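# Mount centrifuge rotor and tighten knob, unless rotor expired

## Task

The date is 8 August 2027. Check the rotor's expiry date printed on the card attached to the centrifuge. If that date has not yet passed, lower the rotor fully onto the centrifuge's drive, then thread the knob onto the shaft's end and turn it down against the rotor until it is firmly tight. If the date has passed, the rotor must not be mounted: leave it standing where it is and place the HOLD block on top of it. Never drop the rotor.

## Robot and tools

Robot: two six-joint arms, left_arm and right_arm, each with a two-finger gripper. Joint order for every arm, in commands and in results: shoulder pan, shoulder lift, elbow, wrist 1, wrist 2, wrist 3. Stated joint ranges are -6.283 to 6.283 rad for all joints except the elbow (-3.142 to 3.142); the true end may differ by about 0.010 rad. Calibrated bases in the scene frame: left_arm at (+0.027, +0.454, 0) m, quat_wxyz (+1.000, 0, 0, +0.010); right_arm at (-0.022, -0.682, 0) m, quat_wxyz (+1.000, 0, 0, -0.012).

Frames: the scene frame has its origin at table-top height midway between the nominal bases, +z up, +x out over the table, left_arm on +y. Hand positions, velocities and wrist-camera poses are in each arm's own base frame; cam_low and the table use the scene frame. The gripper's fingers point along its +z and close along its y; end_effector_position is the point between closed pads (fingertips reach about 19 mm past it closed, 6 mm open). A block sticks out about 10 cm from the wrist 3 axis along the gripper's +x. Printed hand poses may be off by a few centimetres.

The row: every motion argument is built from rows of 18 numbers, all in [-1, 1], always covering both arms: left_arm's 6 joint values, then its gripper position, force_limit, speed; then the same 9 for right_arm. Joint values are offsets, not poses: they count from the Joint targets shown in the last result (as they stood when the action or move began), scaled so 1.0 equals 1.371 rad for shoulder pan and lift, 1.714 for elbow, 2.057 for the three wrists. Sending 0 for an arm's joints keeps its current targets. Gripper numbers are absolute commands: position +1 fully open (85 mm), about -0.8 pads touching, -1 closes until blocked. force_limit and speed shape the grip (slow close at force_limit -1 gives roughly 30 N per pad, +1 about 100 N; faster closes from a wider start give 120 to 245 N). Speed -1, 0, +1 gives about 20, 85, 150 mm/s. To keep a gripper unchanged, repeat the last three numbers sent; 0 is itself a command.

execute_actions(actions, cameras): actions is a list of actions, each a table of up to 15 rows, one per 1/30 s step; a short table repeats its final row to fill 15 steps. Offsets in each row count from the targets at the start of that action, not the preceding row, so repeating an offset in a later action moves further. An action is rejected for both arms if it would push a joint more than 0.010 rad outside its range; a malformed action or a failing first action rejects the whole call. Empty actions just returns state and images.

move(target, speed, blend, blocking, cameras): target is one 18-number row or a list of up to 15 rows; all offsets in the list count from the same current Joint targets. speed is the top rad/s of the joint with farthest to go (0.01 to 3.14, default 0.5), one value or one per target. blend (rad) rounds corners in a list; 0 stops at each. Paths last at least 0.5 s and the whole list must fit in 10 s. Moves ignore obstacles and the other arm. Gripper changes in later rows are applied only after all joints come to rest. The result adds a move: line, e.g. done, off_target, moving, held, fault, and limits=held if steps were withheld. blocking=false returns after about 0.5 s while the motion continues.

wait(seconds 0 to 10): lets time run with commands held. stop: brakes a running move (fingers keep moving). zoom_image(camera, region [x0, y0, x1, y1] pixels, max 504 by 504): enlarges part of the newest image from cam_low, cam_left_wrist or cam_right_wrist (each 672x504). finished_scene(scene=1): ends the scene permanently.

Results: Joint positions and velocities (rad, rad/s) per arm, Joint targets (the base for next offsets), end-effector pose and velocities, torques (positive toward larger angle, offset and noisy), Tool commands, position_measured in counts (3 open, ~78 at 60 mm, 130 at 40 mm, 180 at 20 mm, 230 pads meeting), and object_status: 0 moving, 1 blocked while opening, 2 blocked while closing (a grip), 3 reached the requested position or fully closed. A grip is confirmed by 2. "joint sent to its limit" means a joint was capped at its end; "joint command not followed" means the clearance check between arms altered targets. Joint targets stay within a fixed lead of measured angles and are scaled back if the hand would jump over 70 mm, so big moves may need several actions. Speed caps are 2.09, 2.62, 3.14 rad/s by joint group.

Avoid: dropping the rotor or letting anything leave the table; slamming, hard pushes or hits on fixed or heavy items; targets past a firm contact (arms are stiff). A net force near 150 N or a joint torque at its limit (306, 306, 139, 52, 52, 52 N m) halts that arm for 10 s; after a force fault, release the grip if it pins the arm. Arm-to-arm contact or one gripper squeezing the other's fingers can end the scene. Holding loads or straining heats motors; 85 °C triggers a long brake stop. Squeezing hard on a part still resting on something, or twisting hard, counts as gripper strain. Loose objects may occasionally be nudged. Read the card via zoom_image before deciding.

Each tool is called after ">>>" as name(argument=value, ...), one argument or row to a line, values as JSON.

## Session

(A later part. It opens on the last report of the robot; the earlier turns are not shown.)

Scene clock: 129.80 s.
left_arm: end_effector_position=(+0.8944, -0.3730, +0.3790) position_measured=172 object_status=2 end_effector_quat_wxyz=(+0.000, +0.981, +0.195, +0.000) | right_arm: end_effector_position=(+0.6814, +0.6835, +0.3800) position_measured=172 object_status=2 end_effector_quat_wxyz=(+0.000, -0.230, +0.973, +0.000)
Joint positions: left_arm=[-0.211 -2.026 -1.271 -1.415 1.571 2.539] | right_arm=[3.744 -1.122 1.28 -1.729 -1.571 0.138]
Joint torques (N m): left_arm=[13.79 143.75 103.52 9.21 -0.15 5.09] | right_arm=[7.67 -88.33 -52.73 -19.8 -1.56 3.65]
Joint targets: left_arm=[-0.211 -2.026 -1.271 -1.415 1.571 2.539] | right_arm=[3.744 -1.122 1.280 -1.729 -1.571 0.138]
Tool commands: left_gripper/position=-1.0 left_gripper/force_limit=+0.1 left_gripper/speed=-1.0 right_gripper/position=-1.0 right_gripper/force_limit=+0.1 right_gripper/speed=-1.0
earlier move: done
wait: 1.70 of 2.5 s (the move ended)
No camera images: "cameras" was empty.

>>> move(
  target=[0, -0.006625, -0.023266, 0.023802, 0, 0, -1, 0.1, -1, 0, 0.006685, 0.023235, -0.023816, 0, 0, -1, 0.1, -1],
  speed=0.01,
  blocking=false,
  cameras=[],
)

>>> wait(
  seconds=1.0,
  cameras=[],
)

>>> wait(
  seconds=1.0,
  cameras=[],
)

>>> wait(
  seconds=1.0,
  cameras=[],
)

>>> wait(
  seconds=2.5,
)

Scene clock: 130.57 s.
left_arm: end_effector_position=(+0.8944, -0.3730, +0.3765) position_measured=172 object_status=2 end_effector_quat_wxyz=(+0.000, +0.981, +0.195, +0.000) end_effector_velocity=(+0.000, +0.000, -0.006) end_effector_angular_velocity=(-0.001, +0.000, -0.001) | right_arm: end_effector_position=(+0.6815, +0.6835, +0.3776) position_measured=172 object_status=2 end_effector_quat_wxyz=(+0.000, -0.230, +0.973, +0.000) end_effector_velocity=(+0.001, -0.001, -0.007) end_effector_angular_velocity=(-0.001, +0.001, -0.003)
Joint positions: left_arm=[-0.211 -2.027 -1.274 -1.411 1.571 2.539] | right_arm=[3.744 -1.122 1.283 -1.733 -1.571 0.138]
Joint velocities: left_arm=[0 -0.002 -0.008 0.01 -0.001 0.001] | right_arm=[-0.001 0.002 0.009 -0.01 0 0.001]
Joint torques (N m): left_arm=[14.34 143.11 104.49 10 0.04 4.23] | right_arm=[7.97 -87.89 -53.25 -20.32 -1.58 3.52]
Joint targets: left_arm=[-0.211 -2.027 -1.275 -1.410 1.571 2.539] | right_arm=[3.744 -1.121 1.284 -1.734 -1.571 0.138]
Tool commands: left_gripper/position=-1.0 left_gripper/force_limit=+0.1 left_gripper/speed=-1.0 right_gripper/position=-1.0 right_gripper/force_limit=+0.1 right_gripper/speed=-1.0
move: running; left_arm: the wrist 1 is farthest, 0.045 rad from its target; right_arm: the wrist 1 is farthest, 0.045 rad from its target
No camera images: "cameras" was empty.

Scene clock: 131.57 s.
left_arm: end_effector_position=(+0.8945, -0.3730, +0.3704) position_measured=172 object_status=2 end_effector_quat_wxyz=(+0.000, +0.981, +0.195, +0.000) end_effector_velocity=(+0.000, +0.001, -0.006) end_effector_angular_velocity=(+0.000, +0.001, +0.002) | right_arm: end_effector_position=(+0.6815, +0.6836, +0.3715) position_measured=172 object_status=2 end_effector_quat_wxyz=(+0.000, -0.230, +0.973, +0.000) end_effector_velocity=(-0.001, +0.001, -0.007) end_effector_angular_velocity=(-0.001, +0.001, +0.001)
Joint positions: left_arm=[-0.211 -2.029 -1.282 -1.401 1.571 2.539] | right_arm=[3.744 -1.12 1.291 -1.743 -1.571 0.138]
Joint velocities: left_arm=[0.001 -0.002 -0.008 0.009 0 0] | right_arm=[0.001 0.003 0.008 -0.01 0 0]
Joint torques (N m): left_arm=[10.84 150.69 105.59 11.31 -0.21 4.37] | right_arm=[5.2 -85.02 -52.47 -21.43 -1.59 3.27]
Joint targets: left_arm=[-0.211 -2.029 -1.283 -1.400 1.571 2.539] | right_arm=[3.744 -1.120 1.292 -1.744 -1.571 0.138]
Tool commands: left_gripper/position=-1.0 left_gripper/force_limit=+0.1 left_gripper/speed=-1.0 right_gripper/position=-1.0 right_gripper/force_limit=+0.1 right_gripper/speed=-1.0
earlier move: running; left_arm: the wrist 1 is farthest, 0.035 rad from its target; right_arm: the wrist 1 is farthest, 0.035 rad from its target
wait: 1.00 s; no rest
No camera images: "cameras" was empty.

Scene clock: 132.57 s.
left_arm: end_effector_position=(+0.8945, -0.3730, +0.3644) position_measured=172 object_status=2 end_effector_quat_wxyz=(+0.000, +0.981, +0.195, +0.000) end_effector_velocity=(+0.000, -0.001, -0.006) end_effector_angular_velocity=(-0.001, +0.000, -0.002) | right_arm: end_effector_position=(+0.6816, +0.6836, +0.3654) position_measured=172 object_status=2 end_effector_quat_wxyz=(+0.000, -0.230, +0.973, +0.000) end_effector_velocity=(+0.000, -0.001, -0.006) end_effector_angular_velocity=(+0.000, +0.000, -0.001)
Joint positions: left_arm=[-0.211 -2.031 -1.29 -1.391 1.571 2.539] | right_arm=[3.744 -1.118 1.299 -1.753 -1.571 0.138]
Joint velocities: left_arm=[-0.001 -0.002 -0.008 0.01 -0.001 0.001] | right_arm=[-0.001 0.001 0.009 -0.01 0 0]
Joint torques (N m): left_arm=[10.37 143.26 102.59 9.97 0.11 4.04] | right_arm=[3.65 -81.75 -52.46 -22.3 -1.5 3.19]
Joint targets: left_arm=[-0.211 -2.031 -1.291 -1.390 1.571 2.539] | right_arm=[3.744 -1.118 1.300 -1.754 -1.571 0.138]
Tool commands: left_gripper/position=-1.0 left_gripper/force_limit=+0.1 left_gripper/speed=-1.0 right_gripper/position=-1.0 right_gripper/force_limit=+0.1 right_gripper/speed=-1.0
earlier move: running; left_arm: the wrist 1 is farthest, 0.025 rad from its target; right_arm: the wrist 1 is farthest, 0.025 rad from its target
wait: 1.00 s; no rest
No camera images: "cameras" was empty.

Scene clock: 133.57 s.
left_arm: end_effector_position=(+0.8945, -0.3730, +0.3583) position_measured=172 object_status=2 end_effector_quat_wxyz=(+0.000, +0.981, +0.195, +0.000) end_effector_velocity=(+0.000, +0.000, -0.006) end_effector_angular_velocity=(+0.002, +0.000, -0.001) | right_arm: end_effector_position=(+0.6815, +0.6836, +0.3593) position_measured=172 object_status=2 end_effector_quat_wxyz=(+0.000, -0.230, +0.973, +0.000) end_effector_velocity=(+0.001, -0.001, -0.006) end_effector_angular_velocity=(+0.000, +0.000, -0.002)
Joint positions: left_arm=[-0.211 -2.033 -1.299 -1.381 1.571 2.539] | right_arm=[3.744 -1.116 1.307 -1.763 -1.571 0.138]
Joint velocities: left_arm=[0 -0.002 -0.008 0.01 0.002 0.001] | right_arm=[-0.001 0.001 0.008 -0.01 0 0]
Joint torques (N m): left_arm=[9 142.81 107.55 9.96 0.24 4.01] | right_arm=[0.75 -80.63 -52.54 -22.49 -1.49 3.04]
Joint targets: left_arm=[-0.211 -2.033 -1.299 -1.380 1.571 2.539] | right_arm=[3.744 -1.116 1.308 -1.764 -1.571 0.138]
Tool commands: left_gripper/position=-1.0 left_gripper/force_limit=+0.1 left_gripper/speed=-1.0 right_gripper/position=-1.0 right_gripper/force_limit=+0.1 right_gripper/speed=-1.0
earlier move: running; left_arm: the wrist 1 is farthest, 0.015 rad from its target; right_arm: the wrist 1 is farthest, 0.015 rad from its target
wait: 1.00 s; no rest
No camera images: "cameras" was empty.

Scene clock: 135.20 s.
left_arm: end_effector_position=(+0.8944, -0.3730, +0.3490) position_measured=172 object_status=2 end_effector_quat_wxyz=(+0.000, +0.981, +0.195, +0.000) | right_arm: end_effector_position=(+0.6814, +0.6835, +0.3501) position_measured=172 object_status=2 end_effector_quat_wxyz=(+0.000, -0.230, +0.973, +0.000)
Joint positions: left_arm=[-0.211 -2.035 -1.311 -1.366 1.571 2.539] | right_arm=[3.744 -1.113 1.32 -1.778 -1.571 0.138]
Joint torques (N m): left_arm=[3.8 143.44 102.91 10.36 0.35 3.62] | right_arm=[-2.4 -83.91 -52.16 -21.19 -1.51 2.58]
Joint targets: left_arm=[-0.211 -2.035 -1.311 -1.366 1.571 2.539] | right_arm=[3.744 -1.113 1.320 -1.778 -1.571 0.138]
Tool commands: left_gripper/position=-1.0 left_gripper/force_limit=+0.1 left_gripper/speed=-1.0 right_gripper/position=-1.0 right_gripper/force_limit=+0.1 right_gripper/speed=-1.0
earlier move: done
wait: 1.63 of 2.5 s (the move ended)
camera_calibration:
cam_left_wrist: T_world_to_cam=[[0.377043, -0.926044, -0.0167773, -0.665922], [-0.865863, -0.358855, 0.348574, 0.537722], [-0.328816, -0.116901, -0.937131, 0.707875], [0, 0, 0, 1]] pos_world=[0.949435, -0.340957, 0.464763]
cam_right_wrist: T_world_to_cam=[[-0.458546, 0.888618, -0.00968236, -0.285127], [0.832263, 0.433234, 0.345899, -0.961808], [0.311567, 0.150552, -0.938222, 0.143226], [0, 0, 0, 1]] pos_world=[0.625109, 0.648495, 0.464306]

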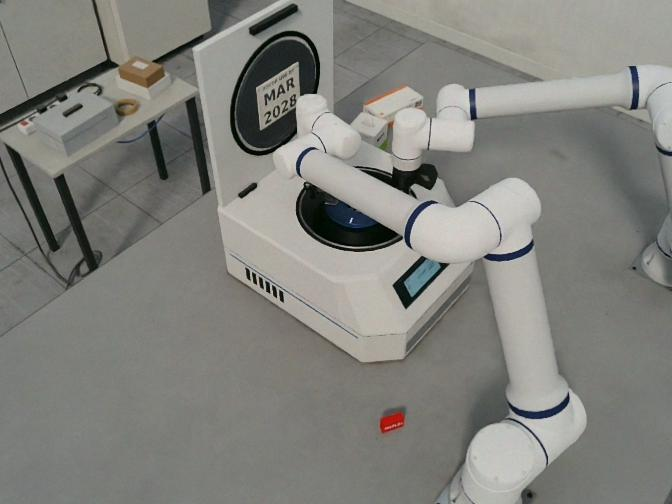

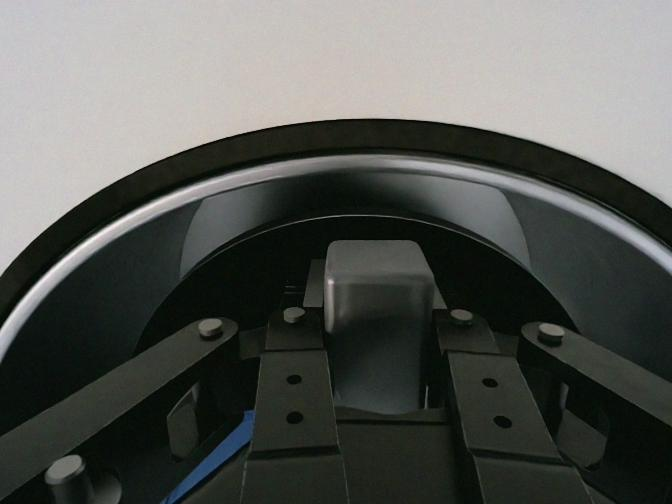

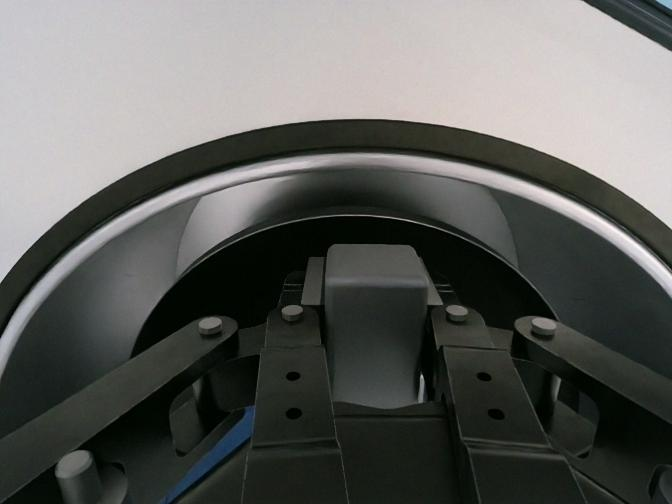

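>>> zoom_image(
  camera="cam_low",
  region=[285, 160, 425, 260],
)

Scaled by 3.600.

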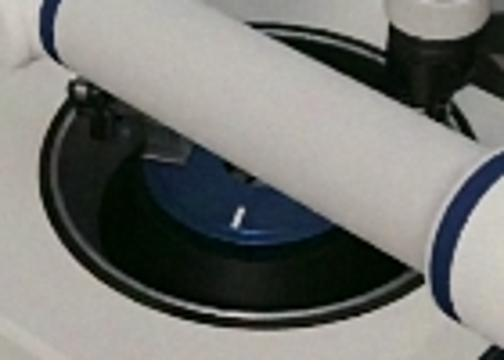

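>>> move(
  target=[0.000146, -0.005355, -0.014515, 0.015664, 0, 0.000097, -1, 0.1, -1, 0.000219, 0.005395, 0.014501, -0.015679, 0, 0.000146, -1, 0.1, -1],
  speed=0.01,
  blocking=false,
  cameras=[],
)

>>> wait(
  seconds=0.8,
  cameras=[],
)

>>> wait(
  seconds=0.6,
  cameras=[],
)

>>> wait(
  seconds=0.6,
  cameras=[],
)

>>> wait(
  seconds=2.0,
  cameras=[],
)

Scene clock: 136.27 s.
left_arm: end_effector_position=(+0.8944, -0.3730, +0.3465) position_measured=172 object_status=2 end_effector_quat_wxyz=(+0.000, +0.981, +0.195, +0.000) end_effector_velocity=(+0.000, +0.000, -0.006) end_effector_angular_velocity=(-0.001, -0.001, +0.000) | right_arm: end_effector_position=(+0.6815, +0.6835, +0.3476) position_measured=172 object_status=2 end_effector_quat_wxyz=(+0.000, -0.230, +0.973, +0.000) end_effector_velocity=(+0.000, +0.001, -0.007) end_effector_angular_velocity=(-0.001, +0.001, +0.001)
Joint positions: left_arm=[-0.211 -2.036 -1.314 -1.362 1.571 2.539] | right_arm=[3.744 -1.112 1.323 -1.782 -1.571 0.138]
Joint velocities: left_arm=[0 -0.002 -0.008 0.011 -0.001 0] | right_arm=[0.001 0.003 0.008 -0.01 0 0]
Joint torques (N m): left_arm=[9.4 152.31 101.57 9.3 0.11 4.27] | right_arm=[0.5 -86.67 -53.59 -22.17 -1.52 3.66]
Joint targets: left_arm=[-0.211 -2.037 -1.315 -1.361 1.571 2.539] | right_arm=[3.744 -1.112 1.324 -1.783 -1.571 0.138]
Tool commands: left_gripper/position=-1.0 left_gripper/force_limit=+0.1 left_gripper/speed=-1.0 right_gripper/position=-1.0 right_gripper/force_limit=+0.1 right_gripper/speed=-1.0
move: running; left_arm: the wrist 1 is farthest, 0.028 rad from its target; right_arm: the wrist 1 is farthest, 0.028 rad from its target
No camera images: "cameras" was empty.

Scene clock: 137.07 s.
left_arm: end_effector_position=(+0.8944, -0.3729, +0.3416) position_measured=172 object_status=2 end_effector_quat_wxyz=(+0.000, +0.981, +0.195, +0.000) end_effector_velocity=(+0.001, +0.001, -0.006) end_effector_angular_velocity=(+0.001, -0.001, +0.001) | right_arm: end_effector_position=(+0.6814, +0.6836, +0.3426) position_measured=172 object_status=2 end_effector_quat_wxyz=(+0.000, -0.230, +0.973, +0.000) end_effector_velocity=(+0.001, -0.001, -0.006) end_effector_angular_velocity=(+0.000, +0.000, -0.001)
Joint positions: left_arm=[-0.211 -2.038 -1.32 -1.354 1.571 2.539] | right_arm=[3.744 -1.11 1.329 -1.79 -1.571 0.138]
Joint velocities: left_arm=[0.001 -0.002 -0.008 0.01 0.001 0] | right_arm=[-0.002 0.002 0.008 -0.01 0 -0.001]
Joint torques (N m): left_arm=[10.49 143.89 101.24 10.44 0.18 4.83] | right_arm=[5.51 -83.63 -54.1 -22.71 -1.43 3.62]
Joint targets: left_arm=[-0.211 -2.038 -1.321 -1.353 1.571 2.539] | right_arm=[3.744 -1.110 1.330 -1.791 -1.571 0.138]
Tool commands: left_gripper/position=-1.0 left_gripper/force_limit=+0.1 left_gripper/speed=-1.0 right_gripper/position=-1.0 right_gripper/force_limit=+0.1 right_gripper/speed=-1.0
earlier move: running; left_arm: the wrist 1 is farthest, 0.020 rad from its target; right_arm: the wrist 1 is farthest, 0.020 rad from its target
wait: 0.80 s; no rest
No camera images: "cameras" was empty.

Scene clock: 137.67 s.
left_arm: end_effector_position=(+0.8945, -0.3729, +0.3379) position_measured=172 object_status=2 end_effector_quat_wxyz=(+0.000, +0.981, +0.195, +0.000) end_effector_velocity=(+0.000, +0.000, -0.006) end_effector_angular_velocity=(+0.002, +0.000, +0.000) | right_arm: end_effector_position=(+0.6814, +0.6836, +0.3389) position_measured=172 object_status=2 end_effector_quat_wxyz=(+0.000, -0.230, +0.973, +0.000) end_effector_velocity=(+0.001, +0.000, -0.007) end_effector_angular_velocity=(-0.001, +0.001, -0.001)
Joint positions: left_arm=[-0.211 -2.039 -1.325 -1.348 1.571 2.539] | right_arm=[3.744 -1.109 1.334 -1.796 -1.571 0.138]
Joint velocities: left_arm=[0 -0.002 -0.008 0.009 0.002 0] | right_arm=[-0.001 0.004 0.007 -0.01 0 0]
Joint torques (N m): left_arm=[17.9 142.78 103.99 10.77 0.01 4.63] | right_arm=[6.04 -81.58 -51.2 -23.16 -1.61 3.63]
Joint targets: left_arm=[-0.211 -2.040 -1.326 -1.347 1.571 2.539] | right_arm=[3.744 -1.109 1.334 -1.797 -1.571 0.138]
Tool commands: left_gripper/position=-1.0 left_gripper/force_limit=+0.1 left_gripper/speed=-1.0 right_gripper/position=-1.0 right_gripper/force_limit=+0.1 right_gripper/speed=-1.0
earlier move: running; left_arm: the wrist 1 is farthest, 0.015 rad from its target; right_arm: the wrist 1 is farthest, 0.014 rad from its target
wait: 0.60 s; no rest
No camera images: "cameras" was empty.

Scene clock: 138.27 s.
left_arm: end_effector_position=(+0.8945, -0.3728, +0.3342) position_measured=172 object_status=2 end_effector_quat_wxyz=(+0.000, +0.981, +0.195, +0.000) end_effector_velocity=(+0.000, +0.000, -0.006) end_effector_angular_velocity=(+0.000, -0.002, -0.001) | right_arm: end_effector_position=(+0.6813, +0.6837, +0.3352) position_measured=172 object_status=2 end_effector_quat_wxyz=(+0.000, -0.230, +0.973, +0.000) end_effector_velocity=(+0.000, +0.001, -0.007) end_effector_angular_velocity=(+0.000, +0.000, +0.000)
Joint positions: left_arm=[-0.211 -2.041 -1.329 -1.342 1.571 2.539] | right_arm=[3.744 -1.108 1.338 -1.802 -1.571 0.138]
Joint velocities: left_arm=[0 -0.002 -0.008 0.012 0 0.001] | right_arm=[0.001 0.003 0.007 -0.01 0 0.001]
Joint torques (N m): left_arm=[18.12 138.72 102.49 11.53 -0.22 4.95] | right_arm=[4.69 -79.55 -51.22 -23.41 -1.55 3.67]
Joint targets: left_arm=[-0.211 -2.041 -1.330 -1.341 1.571 2.539] | right_arm=[3.744 -1.107 1.339 -1.803 -1.571 0.138]
Tool commands: left_gripper/position=-1.0 left_gripper/force_limit=+0.1 left_gripper/speed=-1.0 right_gripper/position=-1.0 right_gripper/force_limit=+0.1 right_gripper/speed=-1.0
earlier move: running
wait: 0.60 s; no rest
No camera images: "cameras" was empty.

Scene clock: 139.20 s.
left_arm: end_effector_position=(+0.8944, -0.3728, +0.3290) position_measured=172 object_status=2 end_effector_quat_wxyz=(+0.000, +0.981, +0.195, +0.000) | right_arm: end_effector_position=(+0.6812, +0.6837, +0.3301) position_measured=172 object_status=2 end_effector_quat_wxyz=(+0.000, -0.230, +0.973, +0.000)
Joint positions: left_arm=[-0.211 -2.043 -1.336 -1.334 1.571 2.539] | right_arm=[3.744 -1.106 1.345 -1.81 -1.571 0.138]
Joint torques (N m): left_arm=[20.78 136.7 101.77 10.83 0.35 4.64] | right_arm=[5.69 -83.48 -52.64 -21.69 -1.5 3.57]
Joint targets: left_arm=[-0.211 -2.043 -1.336 -1.334 1.571 2.539] | right_arm=[3.744 -1.106 1.345 -1.810 -1.571 0.138]
Tool commands: left_gripper/position=-1.0 left_gripper/force_limit=+0.1 left_gripper/speed=-1.0 right_gripper/position=-1.0 right_gripper/force_limit=+0.1 right_gripper/speed=-1.0
earlier move: done
wait: 0.93 of 2 s (the move ended)
No camera images: "cameras" was empty.

>>> move(
  target=[0, -0.000443, -0.001045, 0.001166, 0, 0, -1, 0.1, -1, 0, 0.000446, 0.001044, -0.001167, 0, 0, -1, 0.1, -1],
  speed=0.01,
  cameras=[],
)

Scene clock: 140.53 s.
left_arm: end_effector_position=(+0.8944, -0.3728, +0.3275) position_measured=172 object_status=2 end_effector_quat_wxyz=(+0.000, +0.981, +0.195, +0.000) | right_arm: end_effector_position=(+0.6812, +0.6837, +0.3285) position_measured=172 object_status=2 end_effector_quat_wxyz=(+0.000, -0.230, +0.973, +0.000)
Joint positions: left_arm=[-0.211 -2.043 -1.338 -1.332 1.571 2.539] | right_arm=[3.744 -1.105 1.346 -1.813 -1.571 0.138]
Joint torques (N m): left_arm=[22.31 133.38 97.5 11.01 0.3 4.43] | right_arm=[6.61 -84.04 -51.71 -21.96 -1.58 3.17]
Joint targets: left_arm=[-0.211 -2.043 -1.338 -1.331 1.571 2.539] | right_arm=[3.744 -1.105 1.346 -1.813 -1.571 0.138]
move: done
No camera images: "cameras" was empty.

>>> move(
  target=[0, -0.000443, -0.001045, 0.001166, 0, 0, -1, 0.1, -1, 0, 0.000446, 0.001044, -0.001167, 0, 0, -1, 0.1, -1],
  speed=0.01,
  cameras=[],
)

Scene clock: 141.37 s.
left_arm: end_effector_position=(+0.8944, -0.3728, +0.3260) position_measured=172 object_status=2 end_effector_quat_wxyz=(+0.000, +0.981, +0.195, +0.000) | right_arm: end_effector_position=(+0.6812, +0.6837, +0.3270) position_measured=172 object_status=2 end_effector_quat_wxyz=(+0.000, -0.230, +0.973, +0.000)
Joint positions: left_arm=[-0.211 -2.044 -1.339 -1.329 1.571 2.539] | right_arm=[3.744 -1.105 1.348 -1.815 -1.571 0.138]
Joint torques (N m): left_arm=[23.47 134.55 98.98 10.79 0.42 3.72] | right_arm=[4.95 -82.92 -51.96 -22.37 -1.41 2.9]
Joint targets: left_arm=[-0.211 -2.044 -1.340 -1.329 1.571 2.539] | right_arm=[3.744 -1.105 1.348 -1.815 -1.571 0.138]
move: done
No camera images: "cameras" was empty.

>>> move(
  target=[0, -0.000443, -0.001045, 0.001166, 0, 0, -1, 0.1, -1, 0, 0.000446, 0.001044, -0.001167, 0, 0, -1, 0.1, -1],
  speed=0.01,
  cameras=[],
)

Scene clock: 142.17 s.
left_arm: end_effector_position=(+0.8944, -0.3728, +0.3245) position_measured=172 object_status=2 end_effector_quat_wxyz=(+0.000, +0.981, +0.195, +0.000) | right_arm: end_effector_position=(+0.6812, +0.6837, +0.3255) position_measured=172 object_status=2 end_effector_quat_wxyz=(+0.000, -0.230, +0.973, +0.000)
Joint positions: left_arm=[-0.211 -2.045 -1.341 -1.327 1.571 2.539] | right_arm=[3.744 -1.104 1.35 -1.817 -1.571 0.138]
Joint torques (N m): left_arm=[22.5 134.44 98.55 10.71 0.33 3.75] | right_arm=[4.52 -81.78 -52.39 -22.22 -1.42 2.71]
Joint targets: left_arm=[-0.211 -2.045 -1.341 -1.327 1.571 2.539] | right_arm=[3.744 -1.104 1.350 -1.817 -1.571 0.138]
move: done
No camera images: "cameras" was empty.

>>> move(
  target=[0, -0.000443, -0.001045, 0.001166, 0, 0, -1, 0.1, -1, 0, 0.000446, 0.001044, -0.001167, 0, 0, -1, 0.1, -1],
  speed=0.01,
  cameras=[],
)

Scene clock: 143.00 s.
left_arm: end_effector_position=(+0.8944, -0.3728, +0.3230) position_measured=172 object_status=2 end_effector_quat_wxyz=(+0.000, +0.981, +0.195, +0.000) | right_arm: end_effector_position=(+0.6812, +0.6837, +0.3240) position_measured=172 object_status=2 end_effector_quat_wxyz=(+0.000, -0.230, +0.973, +0.000)
Joint positions: left_arm=[-0.211 -2.045 -1.343 -1.324 1.571 2.539] | right_arm=[3.744 -1.103 1.352 -1.82 -1.571 0.138]
Joint torques (N m): left_arm=[23.29 136.35 98.62 10.55 0.51 3.19] | right_arm=[3.7 -84.27 -52.46 -22.4 -1.54 2.27]
Joint targets: left_arm=[-0.211 -2.045 -1.343 -1.324 1.571 2.539] | right_arm=[3.744 -1.103 1.352 -1.820 -1.571 0.138]
move: done
No camera images: "cameras" was empty.

>>> move(
  target=[0, -0.000443, -0.001045, 0.001166, 0, 0, -1, 0.1, -1, 0, 0.000446, 0.001044, -0.001167, 0, 0, -1, 0.1, -1],
  speed=0.01,
  cameras=[],
)

Scene clock: 143.80 s.
left_arm: end_effector_position=(+0.8944, -0.3728, +0.3215) position_measured=172 object_status=2 end_effector_quat_wxyz=(+0.000, +0.981, +0.195, +0.000) | right_arm: end_effector_position=(+0.6812, +0.6837, +0.3225) position_measured=172 object_status=2 end_effector_quat_wxyz=(+0.000, -0.230, +0.973, +0.000)
Joint positions: left_arm=[-0.211 -2.046 -1.345 -1.322 1.571 2.539] | right_arm=[3.744 -1.103 1.354 -1.822 -1.571 0.138]
Joint torques (N m): left_arm=[22.95 137.5 98.82 10.43 0.44 3.02] | right_arm=[3.46 -83.3 -52.53 -22.12 -1.28 1.82]
Joint targets: left_arm=[-0.211 -2.046 -1.345 -1.322 1.571 2.539] | right_arm=[3.744 -1.103 1.354 -1.822 -1.571 0.138]
move: done
No camera images: "cameras" was empty.

>>> move(
  target=[0, -0.000443, -0.001045, 0.001166, 0, 0, -1, 0.1, -1, 0, 0.000446, 0.001044, -0.001167, 0, 0, -1, 0.1, -1],
  speed=0.01,
  cameras=[],
)

Scene clock: 144.60 s.
left_arm: end_effector_position=(+0.8944, -0.3728, +0.3200) position_measured=172 object_status=2 end_effector_quat_wxyz=(+0.000, +0.981, +0.195, +0.000) | right_arm: end_effector_position=(+0.6812, +0.6837, +0.3210) position_measured=172 object_status=2 end_effector_quat_wxyz=(+0.000, -0.230, +0.973, +0.000)
Joint positions: left_arm=[-0.211 -2.046 -1.347 -1.32 1.571 2.539] | right_arm=[3.744 -1.102 1.355 -1.825 -1.571 0.138]
Joint torques (N m): left_arm=[20.44 134.68 99.17 10.03 0.43 2.46] | right_arm=[2.85 -84.57 -52.09 -22.2 -1.3 1.61]
Joint targets: left_arm=[-0.211 -2.046 -1.347 -1.319 1.571 2.539] | right_arm=[3.744 -1.102 1.355 -1.825 -1.571 0.138]
move: done
No camera images: "cameras" was empty.

>>> move(
  target=[0, -0.000443, -0.001045, 0.001166, 0, 0, -1, 0.1, -1, 0, 0.000446, 0.001044, -0.001167, 0, 0, -1, 0.1, -1],
  speed=0.01,
  cameras=[],
)

Scene clock: 145.40 s.
left_arm: end_effector_position=(+0.8944, -0.3728, +0.3185) position_measured=172 object_status=2 end_effector_quat_wxyz=(+0.000, +0.981, +0.195, +0.000) | right_arm: end_effector_position=(+0.6812, +0.6837, +0.3195) position_measured=172 object_status=2 end_effector_quat_wxyz=(+0.000, -0.230, +0.973, +0.000)
Joint positions: left_arm=[-0.211 -2.047 -1.348 -1.317 1.571 2.539] | right_arm=[3.744 -1.102 1.357 -1.827 -1.571 0.138]
Joint torques (N m): left_arm=[20.94 135.21 94.71 10.28 0.24 2.54] | right_arm=[1.03 -82.87 -51.64 -22.11 -1.57 1.35]
Joint targets: left_arm=[-0.211 -2.047 -1.348 -1.317 1.571 2.539] | right_arm=[3.744 -1.102 1.357 -1.827 -1.571 0.138]
move: done
No camera images: "cameras" was empty.

>>> move(
  target=[0, -0.000300, -0.000690, 0.000777, 0, 0, -1, 0.1, -1, 0, 0.000302, 0.000689, -0.000778, 0, 0, -1, 0.1, -1],
  speed=0.01,
  cameras=[],
)

Scene clock: 146.30 s.
left_arm: end_effector_position=(+0.8944, -0.3728, +0.3175) position_measured=172 object_status=2 end_effector_quat_wxyz=(+0.000, +0.981, +0.195, +0.000) | right_arm: end_effector_position=(+0.6812, +0.6837, +0.3186) position_measured=172 object_status=2 end_effector_quat_wxyz=(+0.000, -0.230, +0.973, +0.000)
Joint positions: left_arm=[-0.211 -2.047 -1.35 -1.315 1.571 2.539] | right_arm=[3.744 -1.101 1.358 -1.829 -1.571 0.138]
Joint torques (N m): left_arm=[18.93 123.09 89.46 10.34 0.31 1.84] | right_arm=[1.72 -81.2 -49.45 -22.76 -1.29 0.89]
Joint targets: left_arm=[-0.211 -2.047 -1.350 -1.315 1.571 2.539] | right_arm=[3.744 -1.101 1.358 -1.829 -1.571 0.138]
move: done
No camera images: "cameras" was empty.

>>> move(
  target=[0, -0.000225, -0.000517, 0.000583, 0, 0, -1, 0.1, -1, 0, 0.000227, 0.000517, -0.000584, 0, 0, -1, 0.1, -1],
  speed=0.01,
  cameras=[],
)

Scene clock: 147.13 s.
left_arm: end_effector_position=(+0.8944, -0.3728, +0.3168) position_measured=172 object_status=2 end_effector_quat_wxyz=(+0.000, +0.981, +0.195, +0.000) | right_arm: end_effector_position=(+0.6812, +0.6837, +0.3179) position_measured=172 object_status=2 end_effector_quat_wxyz=(+0.000, -0.230, +0.973, +0.000)
Joint positions: left_arm=[-0.211 -2.048 -1.35 -1.314 1.571 2.539] | right_arm=[3.744 -1.101 1.359 -1.83 -1.571 0.138]
Joint torques (N m): left_arm=[17.46 95.74 65.57 9.25 0.2 1.71] | right_arm=[0.82 -57.89 -35.59 -21.76 -1.4 0.79]
Joint targets: left_arm=[-0.211 -2.048 -1.351 -1.314 1.571 2.539] | right_arm=[3.744 -1.101 1.359 -1.830 -1.571 0.138]
move: done
No camera images: "cameras" was empty.

>>> execute_actions(
  actions=[],
)

>>> zoom_image(
  camera="cam_low",
  region=[280, 150, 430, 260],
)

Scene clock: 147.63 s.
left_arm: end_effector_position=(+0.8944, -0.3728, +0.3167) position_measured=172 object_status=2 end_effector_quat_wxyz=(+0.000, +0.981, +0.195, +0.000) | right_arm: end_effector_position=(+0.6812, +0.6837, +0.3178) position_measured=172 object_status=2 end_effector_quat_wxyz=(+0.000, -0.230, +0.973, +0.000)
Joint positions: left_arm=[-0.211 -2.048 -1.351 -1.314 1.571 2.539] | right_arm=[3.744 -1.101 1.359 -1.83 -1.571 0.138]
Joint velocities: within noise
Joint torques (N m): left_arm=[15.97 87.58 63.35 9.36 0.24 1.38] | right_arm=[0.73 -52.43 -34.01 -21.39 -1.5 0.29]
Motor temperatures (°C): left_arm=[33 33 32 30 36 32] | right_arm=[33 31 29 38 30 38]
Joint targets: left_arm=[-0.211 -2.048 -1.351 -1.314 1.571 2.539] | right_arm=[3.744 -1.101 1.359 -1.830 -1.571 0.138]
Tool commands: left_gripper/position=-1.0 left_gripper/force_limit=+0.1 left_gripper/speed=-1.0 right_gripper/position=-1.0 right_gripper/force_limit=+0.1 right_gripper/speed=-1.0
camera_calibration:
cam_left_wrist: T_world_to_cam=[[0.377043, -0.926044, -0.0167773, -0.666278], [-0.865863, -0.358855, 0.348574, 0.549052], [-0.328816, -0.116901, -0.937131, 0.677629], [0, 0, 0, 1]] pos_world=[0.949435, -0.340757, 0.432463]
cam_right_wrist: T_world_to_cam=[[-0.458546, 0.888618, -0.00968236, -0.285755], [0.832263, 0.433234, 0.345899, -0.950473], [0.311567, 0.150552, -0.938222, 0.112985], [0, 0, 0, 1]] pos_world=[0.624809, 0.648695, 0.432006]

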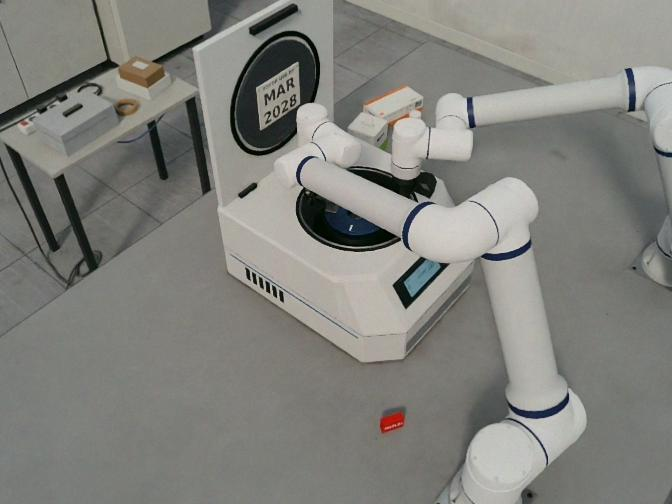

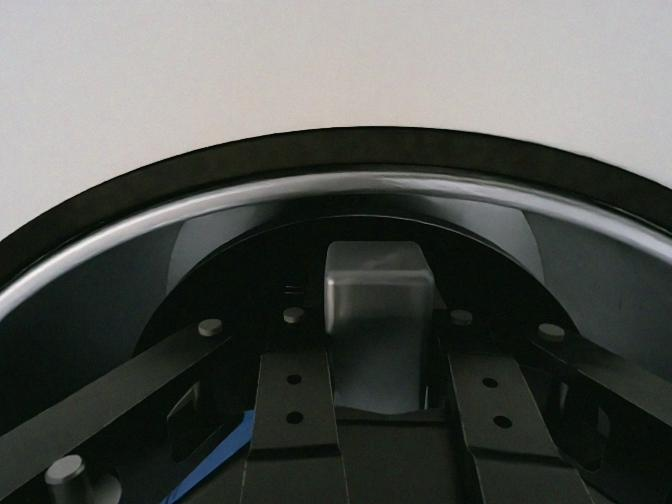

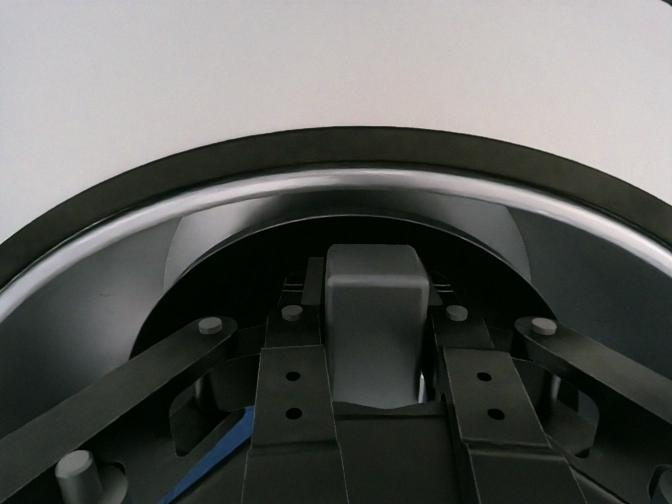

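Scaled by 3.360.

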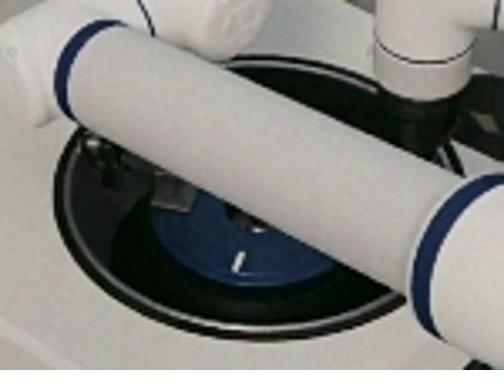

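>>> move(
  target=[0, -0.000128, -0.000295, 0.000333, 0, 0, -1, 0.1, -1, 0, 0.000130, 0.000295, -0.000334, 0, 0, -1, 0.1, -1],
  speed=0.01,
  cameras=[],
)

Scene clock: 148.70 s.
left_arm: end_effector_position=(+0.8944, -0.3728, +0.3163) position_measured=172 object_status=2 end_effector_quat_wxyz=(+0.000, +0.981, +0.195, +0.000) | right_arm: end_effector_position=(+0.6812, +0.6837, +0.3174) position_measured=172 object_status=2 end_effector_quat_wxyz=(+0.000, -0.230, +0.973, +0.000)
Joint positions: left_arm=[-0.211 -2.048 -1.351 -1.314 1.571 2.539] | right_arm=[3.744 -1.101 1.36 -1.831 -1.571 0.138]
Joint torques (N m): left_arm=[14.8 76.15 51.75 8.82 0.21 0.9] | right_arm=[-0.99 -40.83 -26.05 -21.35 -1.56 0.14]
Joint targets: left_arm=[-0.211 -2.048 -1.351 -1.314 1.571 2.539] | right_arm=[3.744 -1.101 1.360 -1.831 -1.571 0.138]
move: done
No camera images: "cameras" was empty.

>>> execute_actions(
  actions=[
    [[0,0,0,0,0,0,0.3,0.1,-0.6,0,0,0,0,0,0,0.3,0.1,-0.6]],
    [[0,0,0,0,0,0,0.3,0.1,-0.6,0,0,0,0,0,0,0.3,0.1,-0.6]],
  ],
)

Scene clock: 150.53 s.
left_arm: end_effector_position=(+0.8944, -0.3728, +0.3163) position_measured=91 object_status=3 end_effector_quat_wxyz=(+0.000, +0.981, +0.195, +0.000) | right_arm: end_effector_position=(+0.6812, +0.6837, +0.3173) position_measured=91 object_status=3 end_effector_quat_wxyz=(+0.000, -0.230, +0.973, +0.000)
Joint positions: left_arm=[-0.211 -2.048 -1.351 -1.314 1.571 2.539] | right_arm=[3.744 -1.101 1.36 -1.831 -1.571 0.138]
Joint torques (N m): left_arm=[6.19 130.17 90.62 1.49 0.71 0.18] | right_arm=[-2.6 -83.81 -49.1 -1.21 -1.44 -0.95]
Joint targets: left_arm=[-0.211 -2.048 -1.351 -1.314 1.571 2.539] | right_arm=[3.744 -1.101 1.360 -1.831 -1.571 0.138]
Step readings (joint positions of left_arm | right_arm):
0: [-0.211 -2.048 -1.351 -1.314 1.571 2.539] | [3.744 -1.101 1.360 -1.831 -1.571 0.138]
1: [-0.211 -2.048 -1.351 -1.314 1.571 2.539] | [3.744 -1.101 1.360 -1.831 -1.571 0.138]
2: [-0.211 -2.048 -1.351 -1.314 1.571 2.539] | [3.744 -1.101 1.360 -1.831 -1.571 0.138]
4: [-0.211 -2.048 -1.351 -1.313 1.571 2.539] | [3.744 -1.100 1.360 -1.831 -1.571 0.138]
8: [-0.211 -2.048 -1.351 -1.313 1.571 2.539] | [3.744 -1.100 1.360 -1.831 -1.571 0.138]
15: [-0.211 -2.048 -1.351 -1.314 1.571 2.539] | [3.744 -1.101 1.360 -1.831 -1.571 0.138]
16: [-0.211 -2.048 -1.351 -1.314 1.571 2.539] | [3.744 -1.101 1.360 -1.831 -1.571 0.138]
17: [-0.211 -2.048 -1.351 -1.314 1.571 2.539] | [3.744 -1.101 1.360 -1.831 -1.571 0.138]
19: [-0.211 -2.048 -1.351 -1.314 1.571 2.539] | [3.744 -1.101 1.360 -1.831 -1.571 0.138]
23: [-0.211 -2.048 -1.351 -1.314 1.571 2.539] | [3.744 -1.101 1.360 -1.831 -1.571 0.138]
30: [-0.211 -2.048 -1.351 -1.314 1.571 2.539] | [3.744 -1.101 1.360 -1.831 -1.571 0.138]
camera_calibration:
cam_left_wrist: T_world_to_cam=[[0.377043, -0.926044, -0.0167773, -0.666285], [-0.865863, -0.358855, 0.348574, 0.549192], [-0.328816, -0.116901, -0.937131, 0.677254], [0, 0, 0, 1]] pos_world=[0.949435, -0.340757, 0.432063]
cam_right_wrist: T_world_to_cam=[[-0.458546, 0.888618, -0.00968236, -0.285759], [0.832263, 0.433234, 0.345899, -0.950334], [0.311567, 0.150552, -0.938222, 0.11261], [0, 0, 0, 1]] pos_world=[0.624809, 0.648695, 0.431606]

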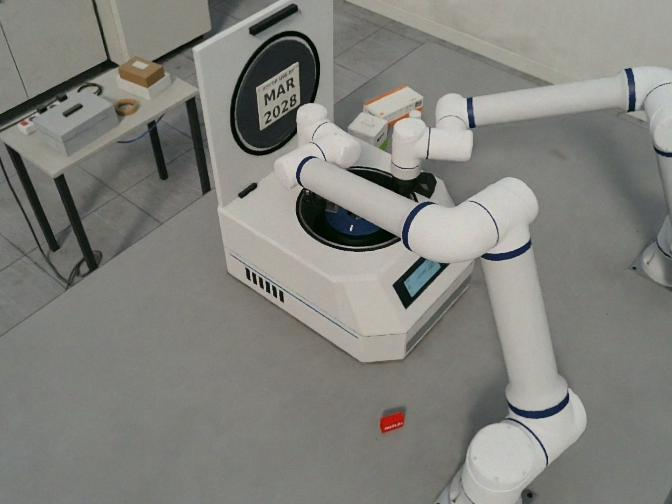

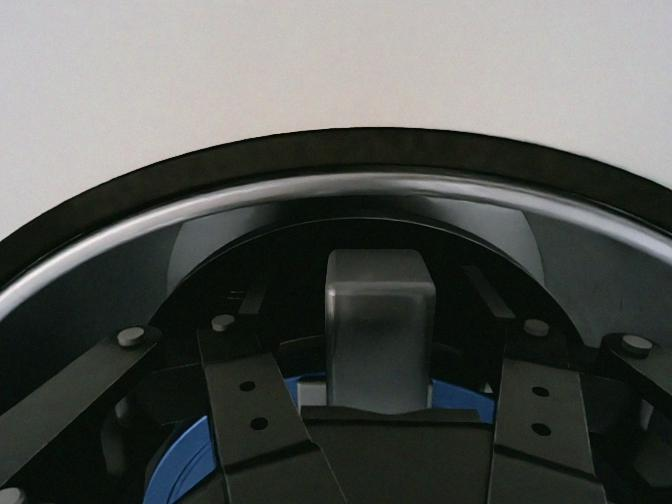

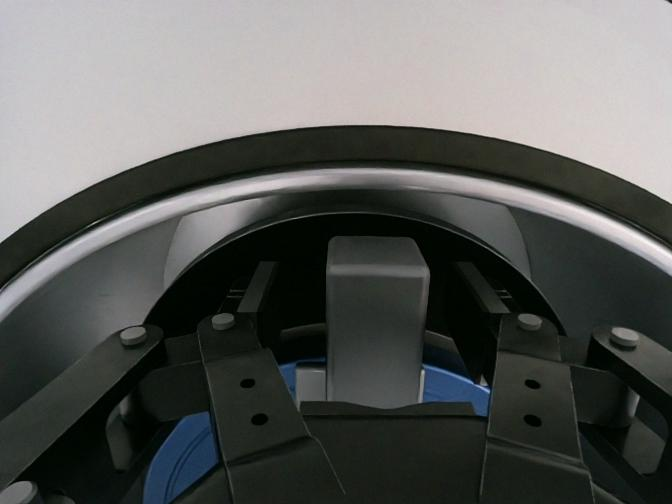

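>>> move(
  target=[
    [0, 0.015733, 0.046607, -0.049322, 0, 0, 0.3, 0.1, -0.6, 0, -0.015862, -0.046550, 0.049360, 0, 0, 0.3, 0.1, -0.6],
    [0, 0.023650, 0.098918, -0.098186, 0, 0, 0.3, 0.1, -0.6, 0, -0.023910, -0.098755, 0.098224, 0, 0, 0.3, 0.1, -0.6],
  ],
  speed=[0.08, 0.15],
  blend=0.03,
)

Scene clock: 154.73 s.
left_arm: end_effector_position=(+0.8945, -0.3728, +0.4388) position_measured=91 object_status=3 end_effector_quat_wxyz=(+0.000, +0.981, +0.195, +0.000) | right_arm: end_effector_position=(+0.6812, +0.6837, +0.4398) position_measured=91 object_status=3 end_effector_quat_wxyz=(+0.000, -0.230, +0.973, +0.000)
Joint positions: left_arm=[-0.211 -2.016 -1.182 -1.515 1.571 2.539] | right_arm=[3.744 -1.133 1.191 -1.629 -1.571 0.138]
Joint torques (N m): left_arm=[0 131.15 93.7 1.44 0.01 -1.66] | right_arm=[-5.7 -83.11 -50.08 -1.65 -1.4 -2.6]
Joint targets: left_arm=[-0.211 -2.016 -1.181 -1.516 1.571 2.539] | right_arm=[3.744 -1.133 1.190 -1.628 -1.571 0.138]
move: done
camera_calibration:
cam_left_wrist: T_world_to_cam=[[0.377043, -0.926044, -0.0167773, -0.664268], [-0.865863, -0.358855, 0.348574, 0.506578], [-0.328816, -0.116901, -0.937131, 0.792085], [0, 0, 0, 1]] pos_world=[0.949535, -0.340757, 0.554563]
cam_right_wrist: T_world_to_cam=[[-0.458546, 0.888618, -0.00968236, -0.284527], [0.832263, 0.433234, 0.345899, -0.99279], [0.311567, 0.150552, -0.938222, 0.227511], [0, 0, 0, 1]] pos_world=[0.624909, 0.648695, 0.554106]

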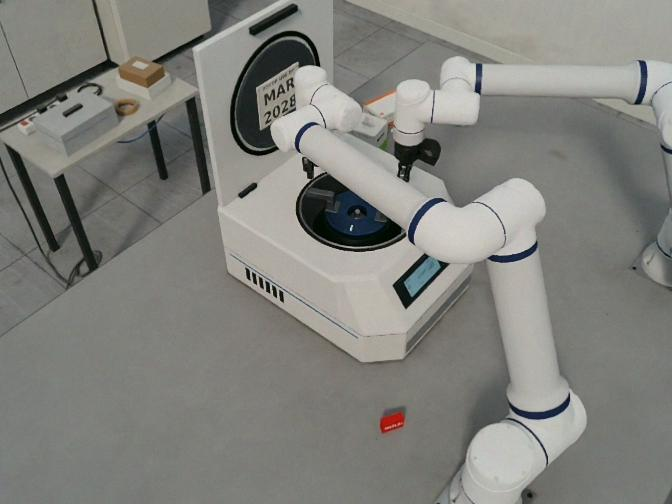

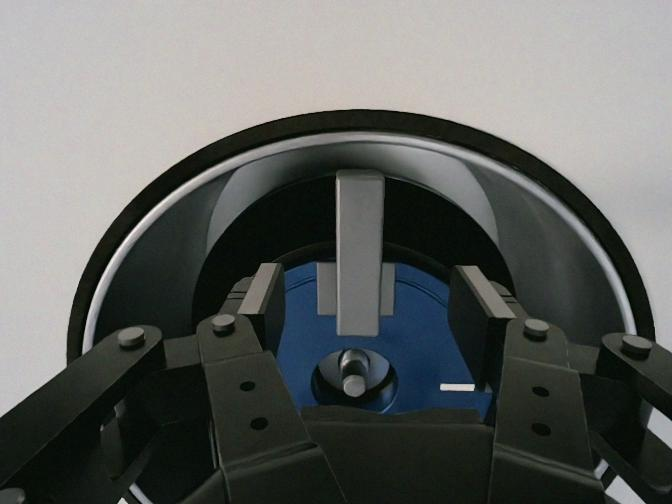

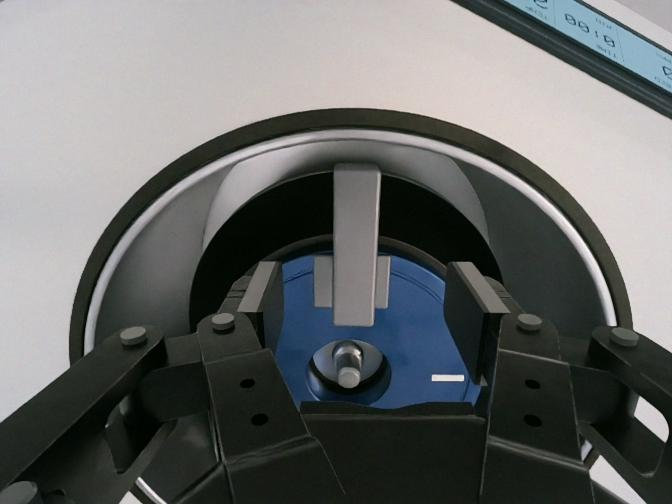

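>>> zoom_image(
  camera="cam_left_wrist",
  region=[270, 320, 500, 430],
)

>>> zoom_image(
  camera="cam_right_wrist",
  region=[270, 310, 500, 420],
)

>>> zoom_image(
  camera="cam_low",
  region=[290, 160, 420, 255],
)

Scaled by 2.191.

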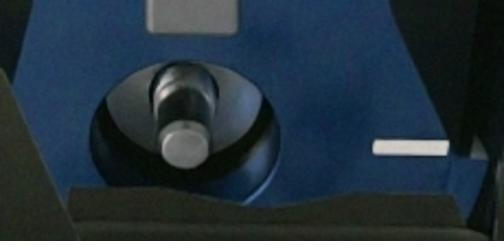

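Scaled by 2.191.

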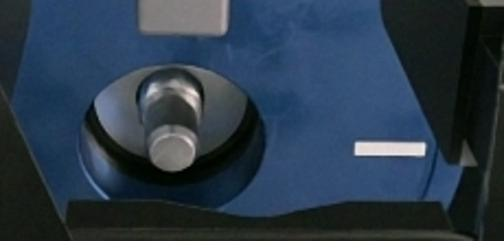

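Scaled by 3.877.

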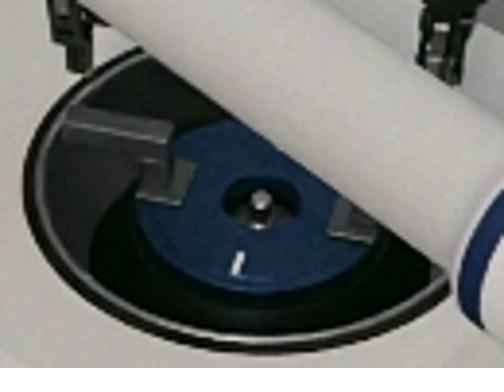

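>>> zoom_image(
  camera="cam_left_wrist",
  region=[180, 95, 540, 335],
)

>>> zoom_image(
  camera="cam_right_wrist",
  region=[180, 95, 540, 335],
)

Scaled by 1.400.

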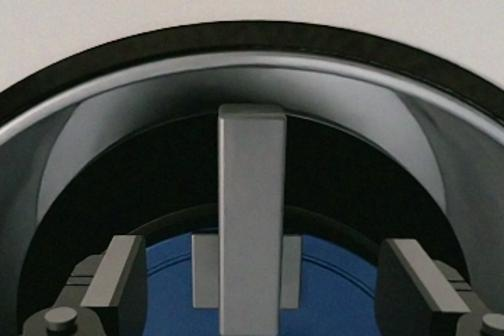

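Scaled by 1.400.

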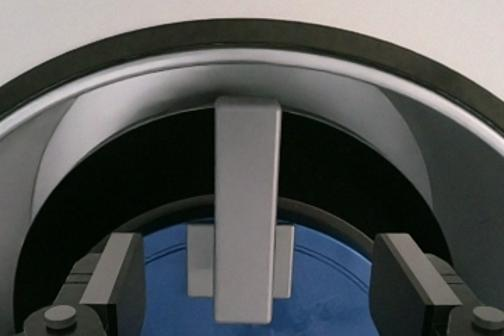

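>>> zoom_image(
  camera="cam_left_wrist",
  region=[50, 180, 210, 380],
)

>>> zoom_image(
  camera="cam_left_wrist",
  region=[510, 180, 670, 380],
)

>>> zoom_image(
  camera="cam_right_wrist",
  region=[50, 180, 210, 380],
)

>>> zoom_image(
  camera="cam_right_wrist",
  region=[490, 180, 650, 380],
)

Scaled by 2.520.

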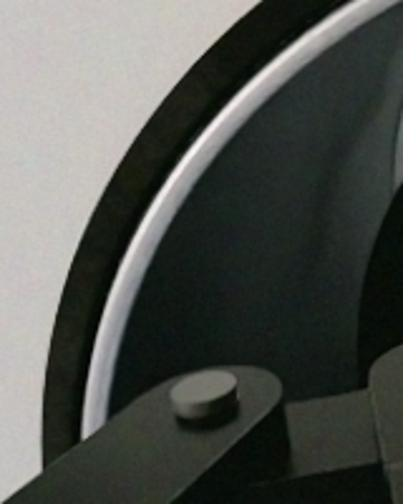

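Scaled by 2.520.

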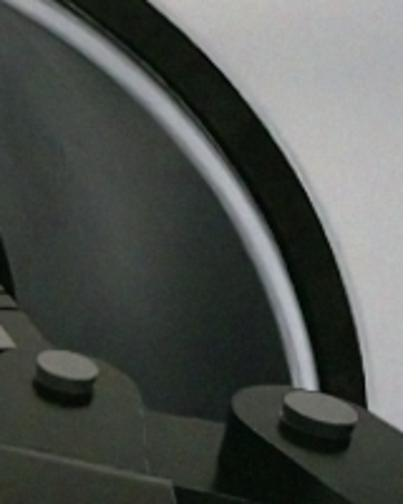

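Scaled by 2.520.

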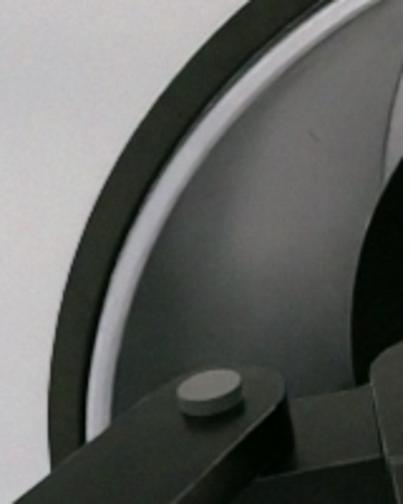

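Scaled by 2.520.

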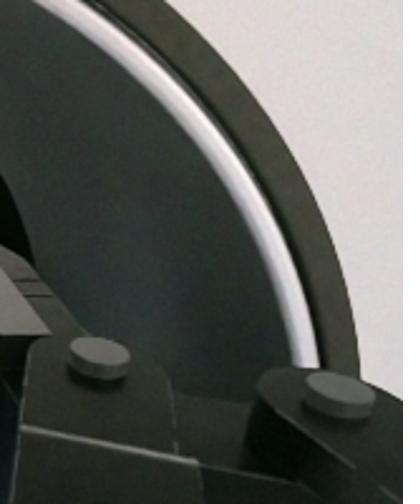

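>>> zoom_image(
  camera="cam_left_wrist",
  region=[300, 155, 420, 345],
)

>>> zoom_image(
  camera="cam_right_wrist",
  region=[300, 155, 420, 345],
)

Scaled by 2.653.

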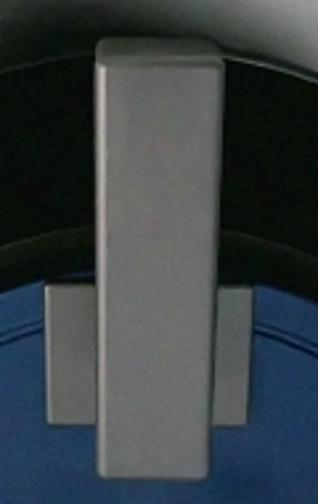

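Scaled by 2.653.

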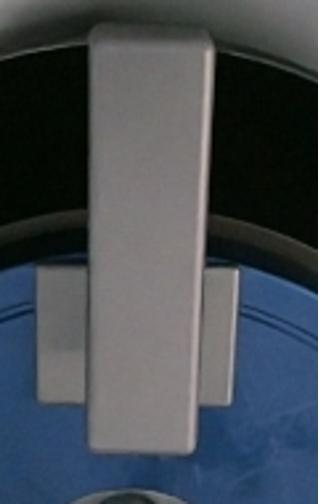

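>>> move(
  target=[
    [0, 0.089146, -0.013134, -0.048472, 0, 0, 0.3, 0.1, -0.6, 0, 0, 0, 0, 0, 0, 0.3, 0.1, -0.6],
    [0.409598, 0.182987, -0.031616, -0.095617, 0, 0, 0.3, 0.1, -0.6, 0, 0, 0, 0, 0, 0, 0.3, 0.1, -0.6],
  ],
  speed=[0.3, 0.5],
  blend=0.05,
  cameras=["cam_low", "cam_right_wrist"],
)

>>> zoom_image(
  camera="cam_low",
  region=[285, 155, 435, 265],
)

Scene clock: 166.63 s.
left_arm: end_effector_position=(+0.8139, +0.1089, +0.5992) position_measured=91 object_status=3 end_effector_quat_wxyz=(+0.000, +0.888, +0.459, +0.000) | right_arm: end_effector_position=(+0.6812, +0.6837, +0.4399) position_measured=91 object_status=3 end_effector_quat_wxyz=(+0.000, -0.230, +0.973, +0.000)
Joint positions: left_arm=[0.351 -1.765 -1.236 -1.712 1.571 2.539] | right_arm=[3.744 -1.133 1.19 -1.628 -1.571 0.138]
Joint torques (N m): left_arm=[22.81 103.64 66.56 1.34 0.04 -2.35] | right_arm=[-11.04 -83.3 -50.57 -1.2 -1.4 -3.65]
Joint targets: left_arm=[0.351 -1.765 -1.236 -1.712 1.571 2.539] | right_arm=[3.744 -1.133 1.190 -1.628 -1.571 0.138]
move: done
camera_calibration:
cam_right_wrist: T_world_to_cam=[[-0.458546, 0.888618, -0.00968236, -0.284526], [0.832263, 0.433234, 0.345899, -0.992825], [0.311567, 0.150552, -0.938222, 0.227605], [0, 0, 0, 1]] pos_world=[0.624909, 0.648695, 0.554206]
Images, in order (width x height): cam_low 672x504, cam_right_wrist 672x504.

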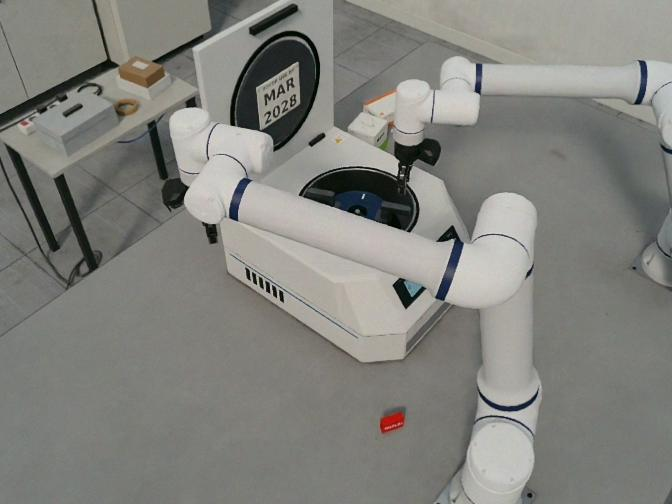

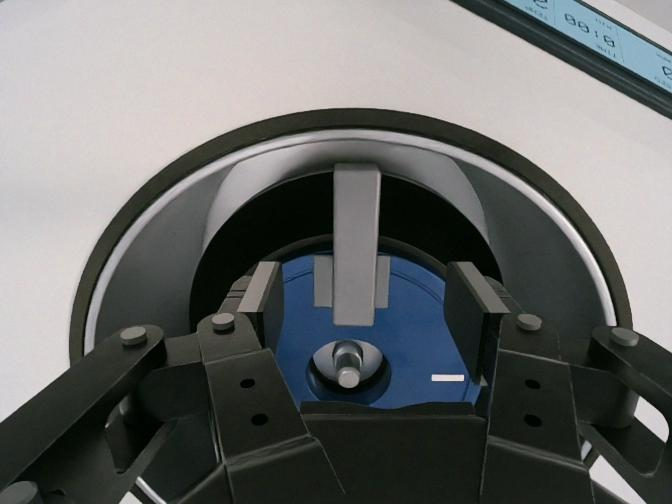

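Scaled by 3.360.

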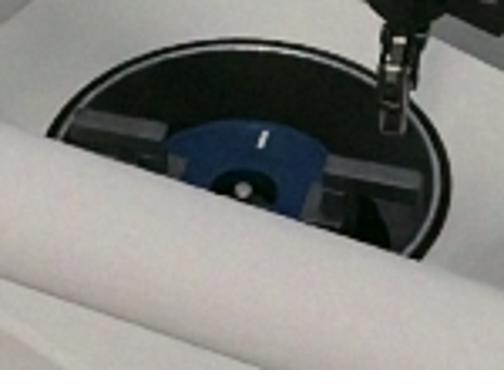

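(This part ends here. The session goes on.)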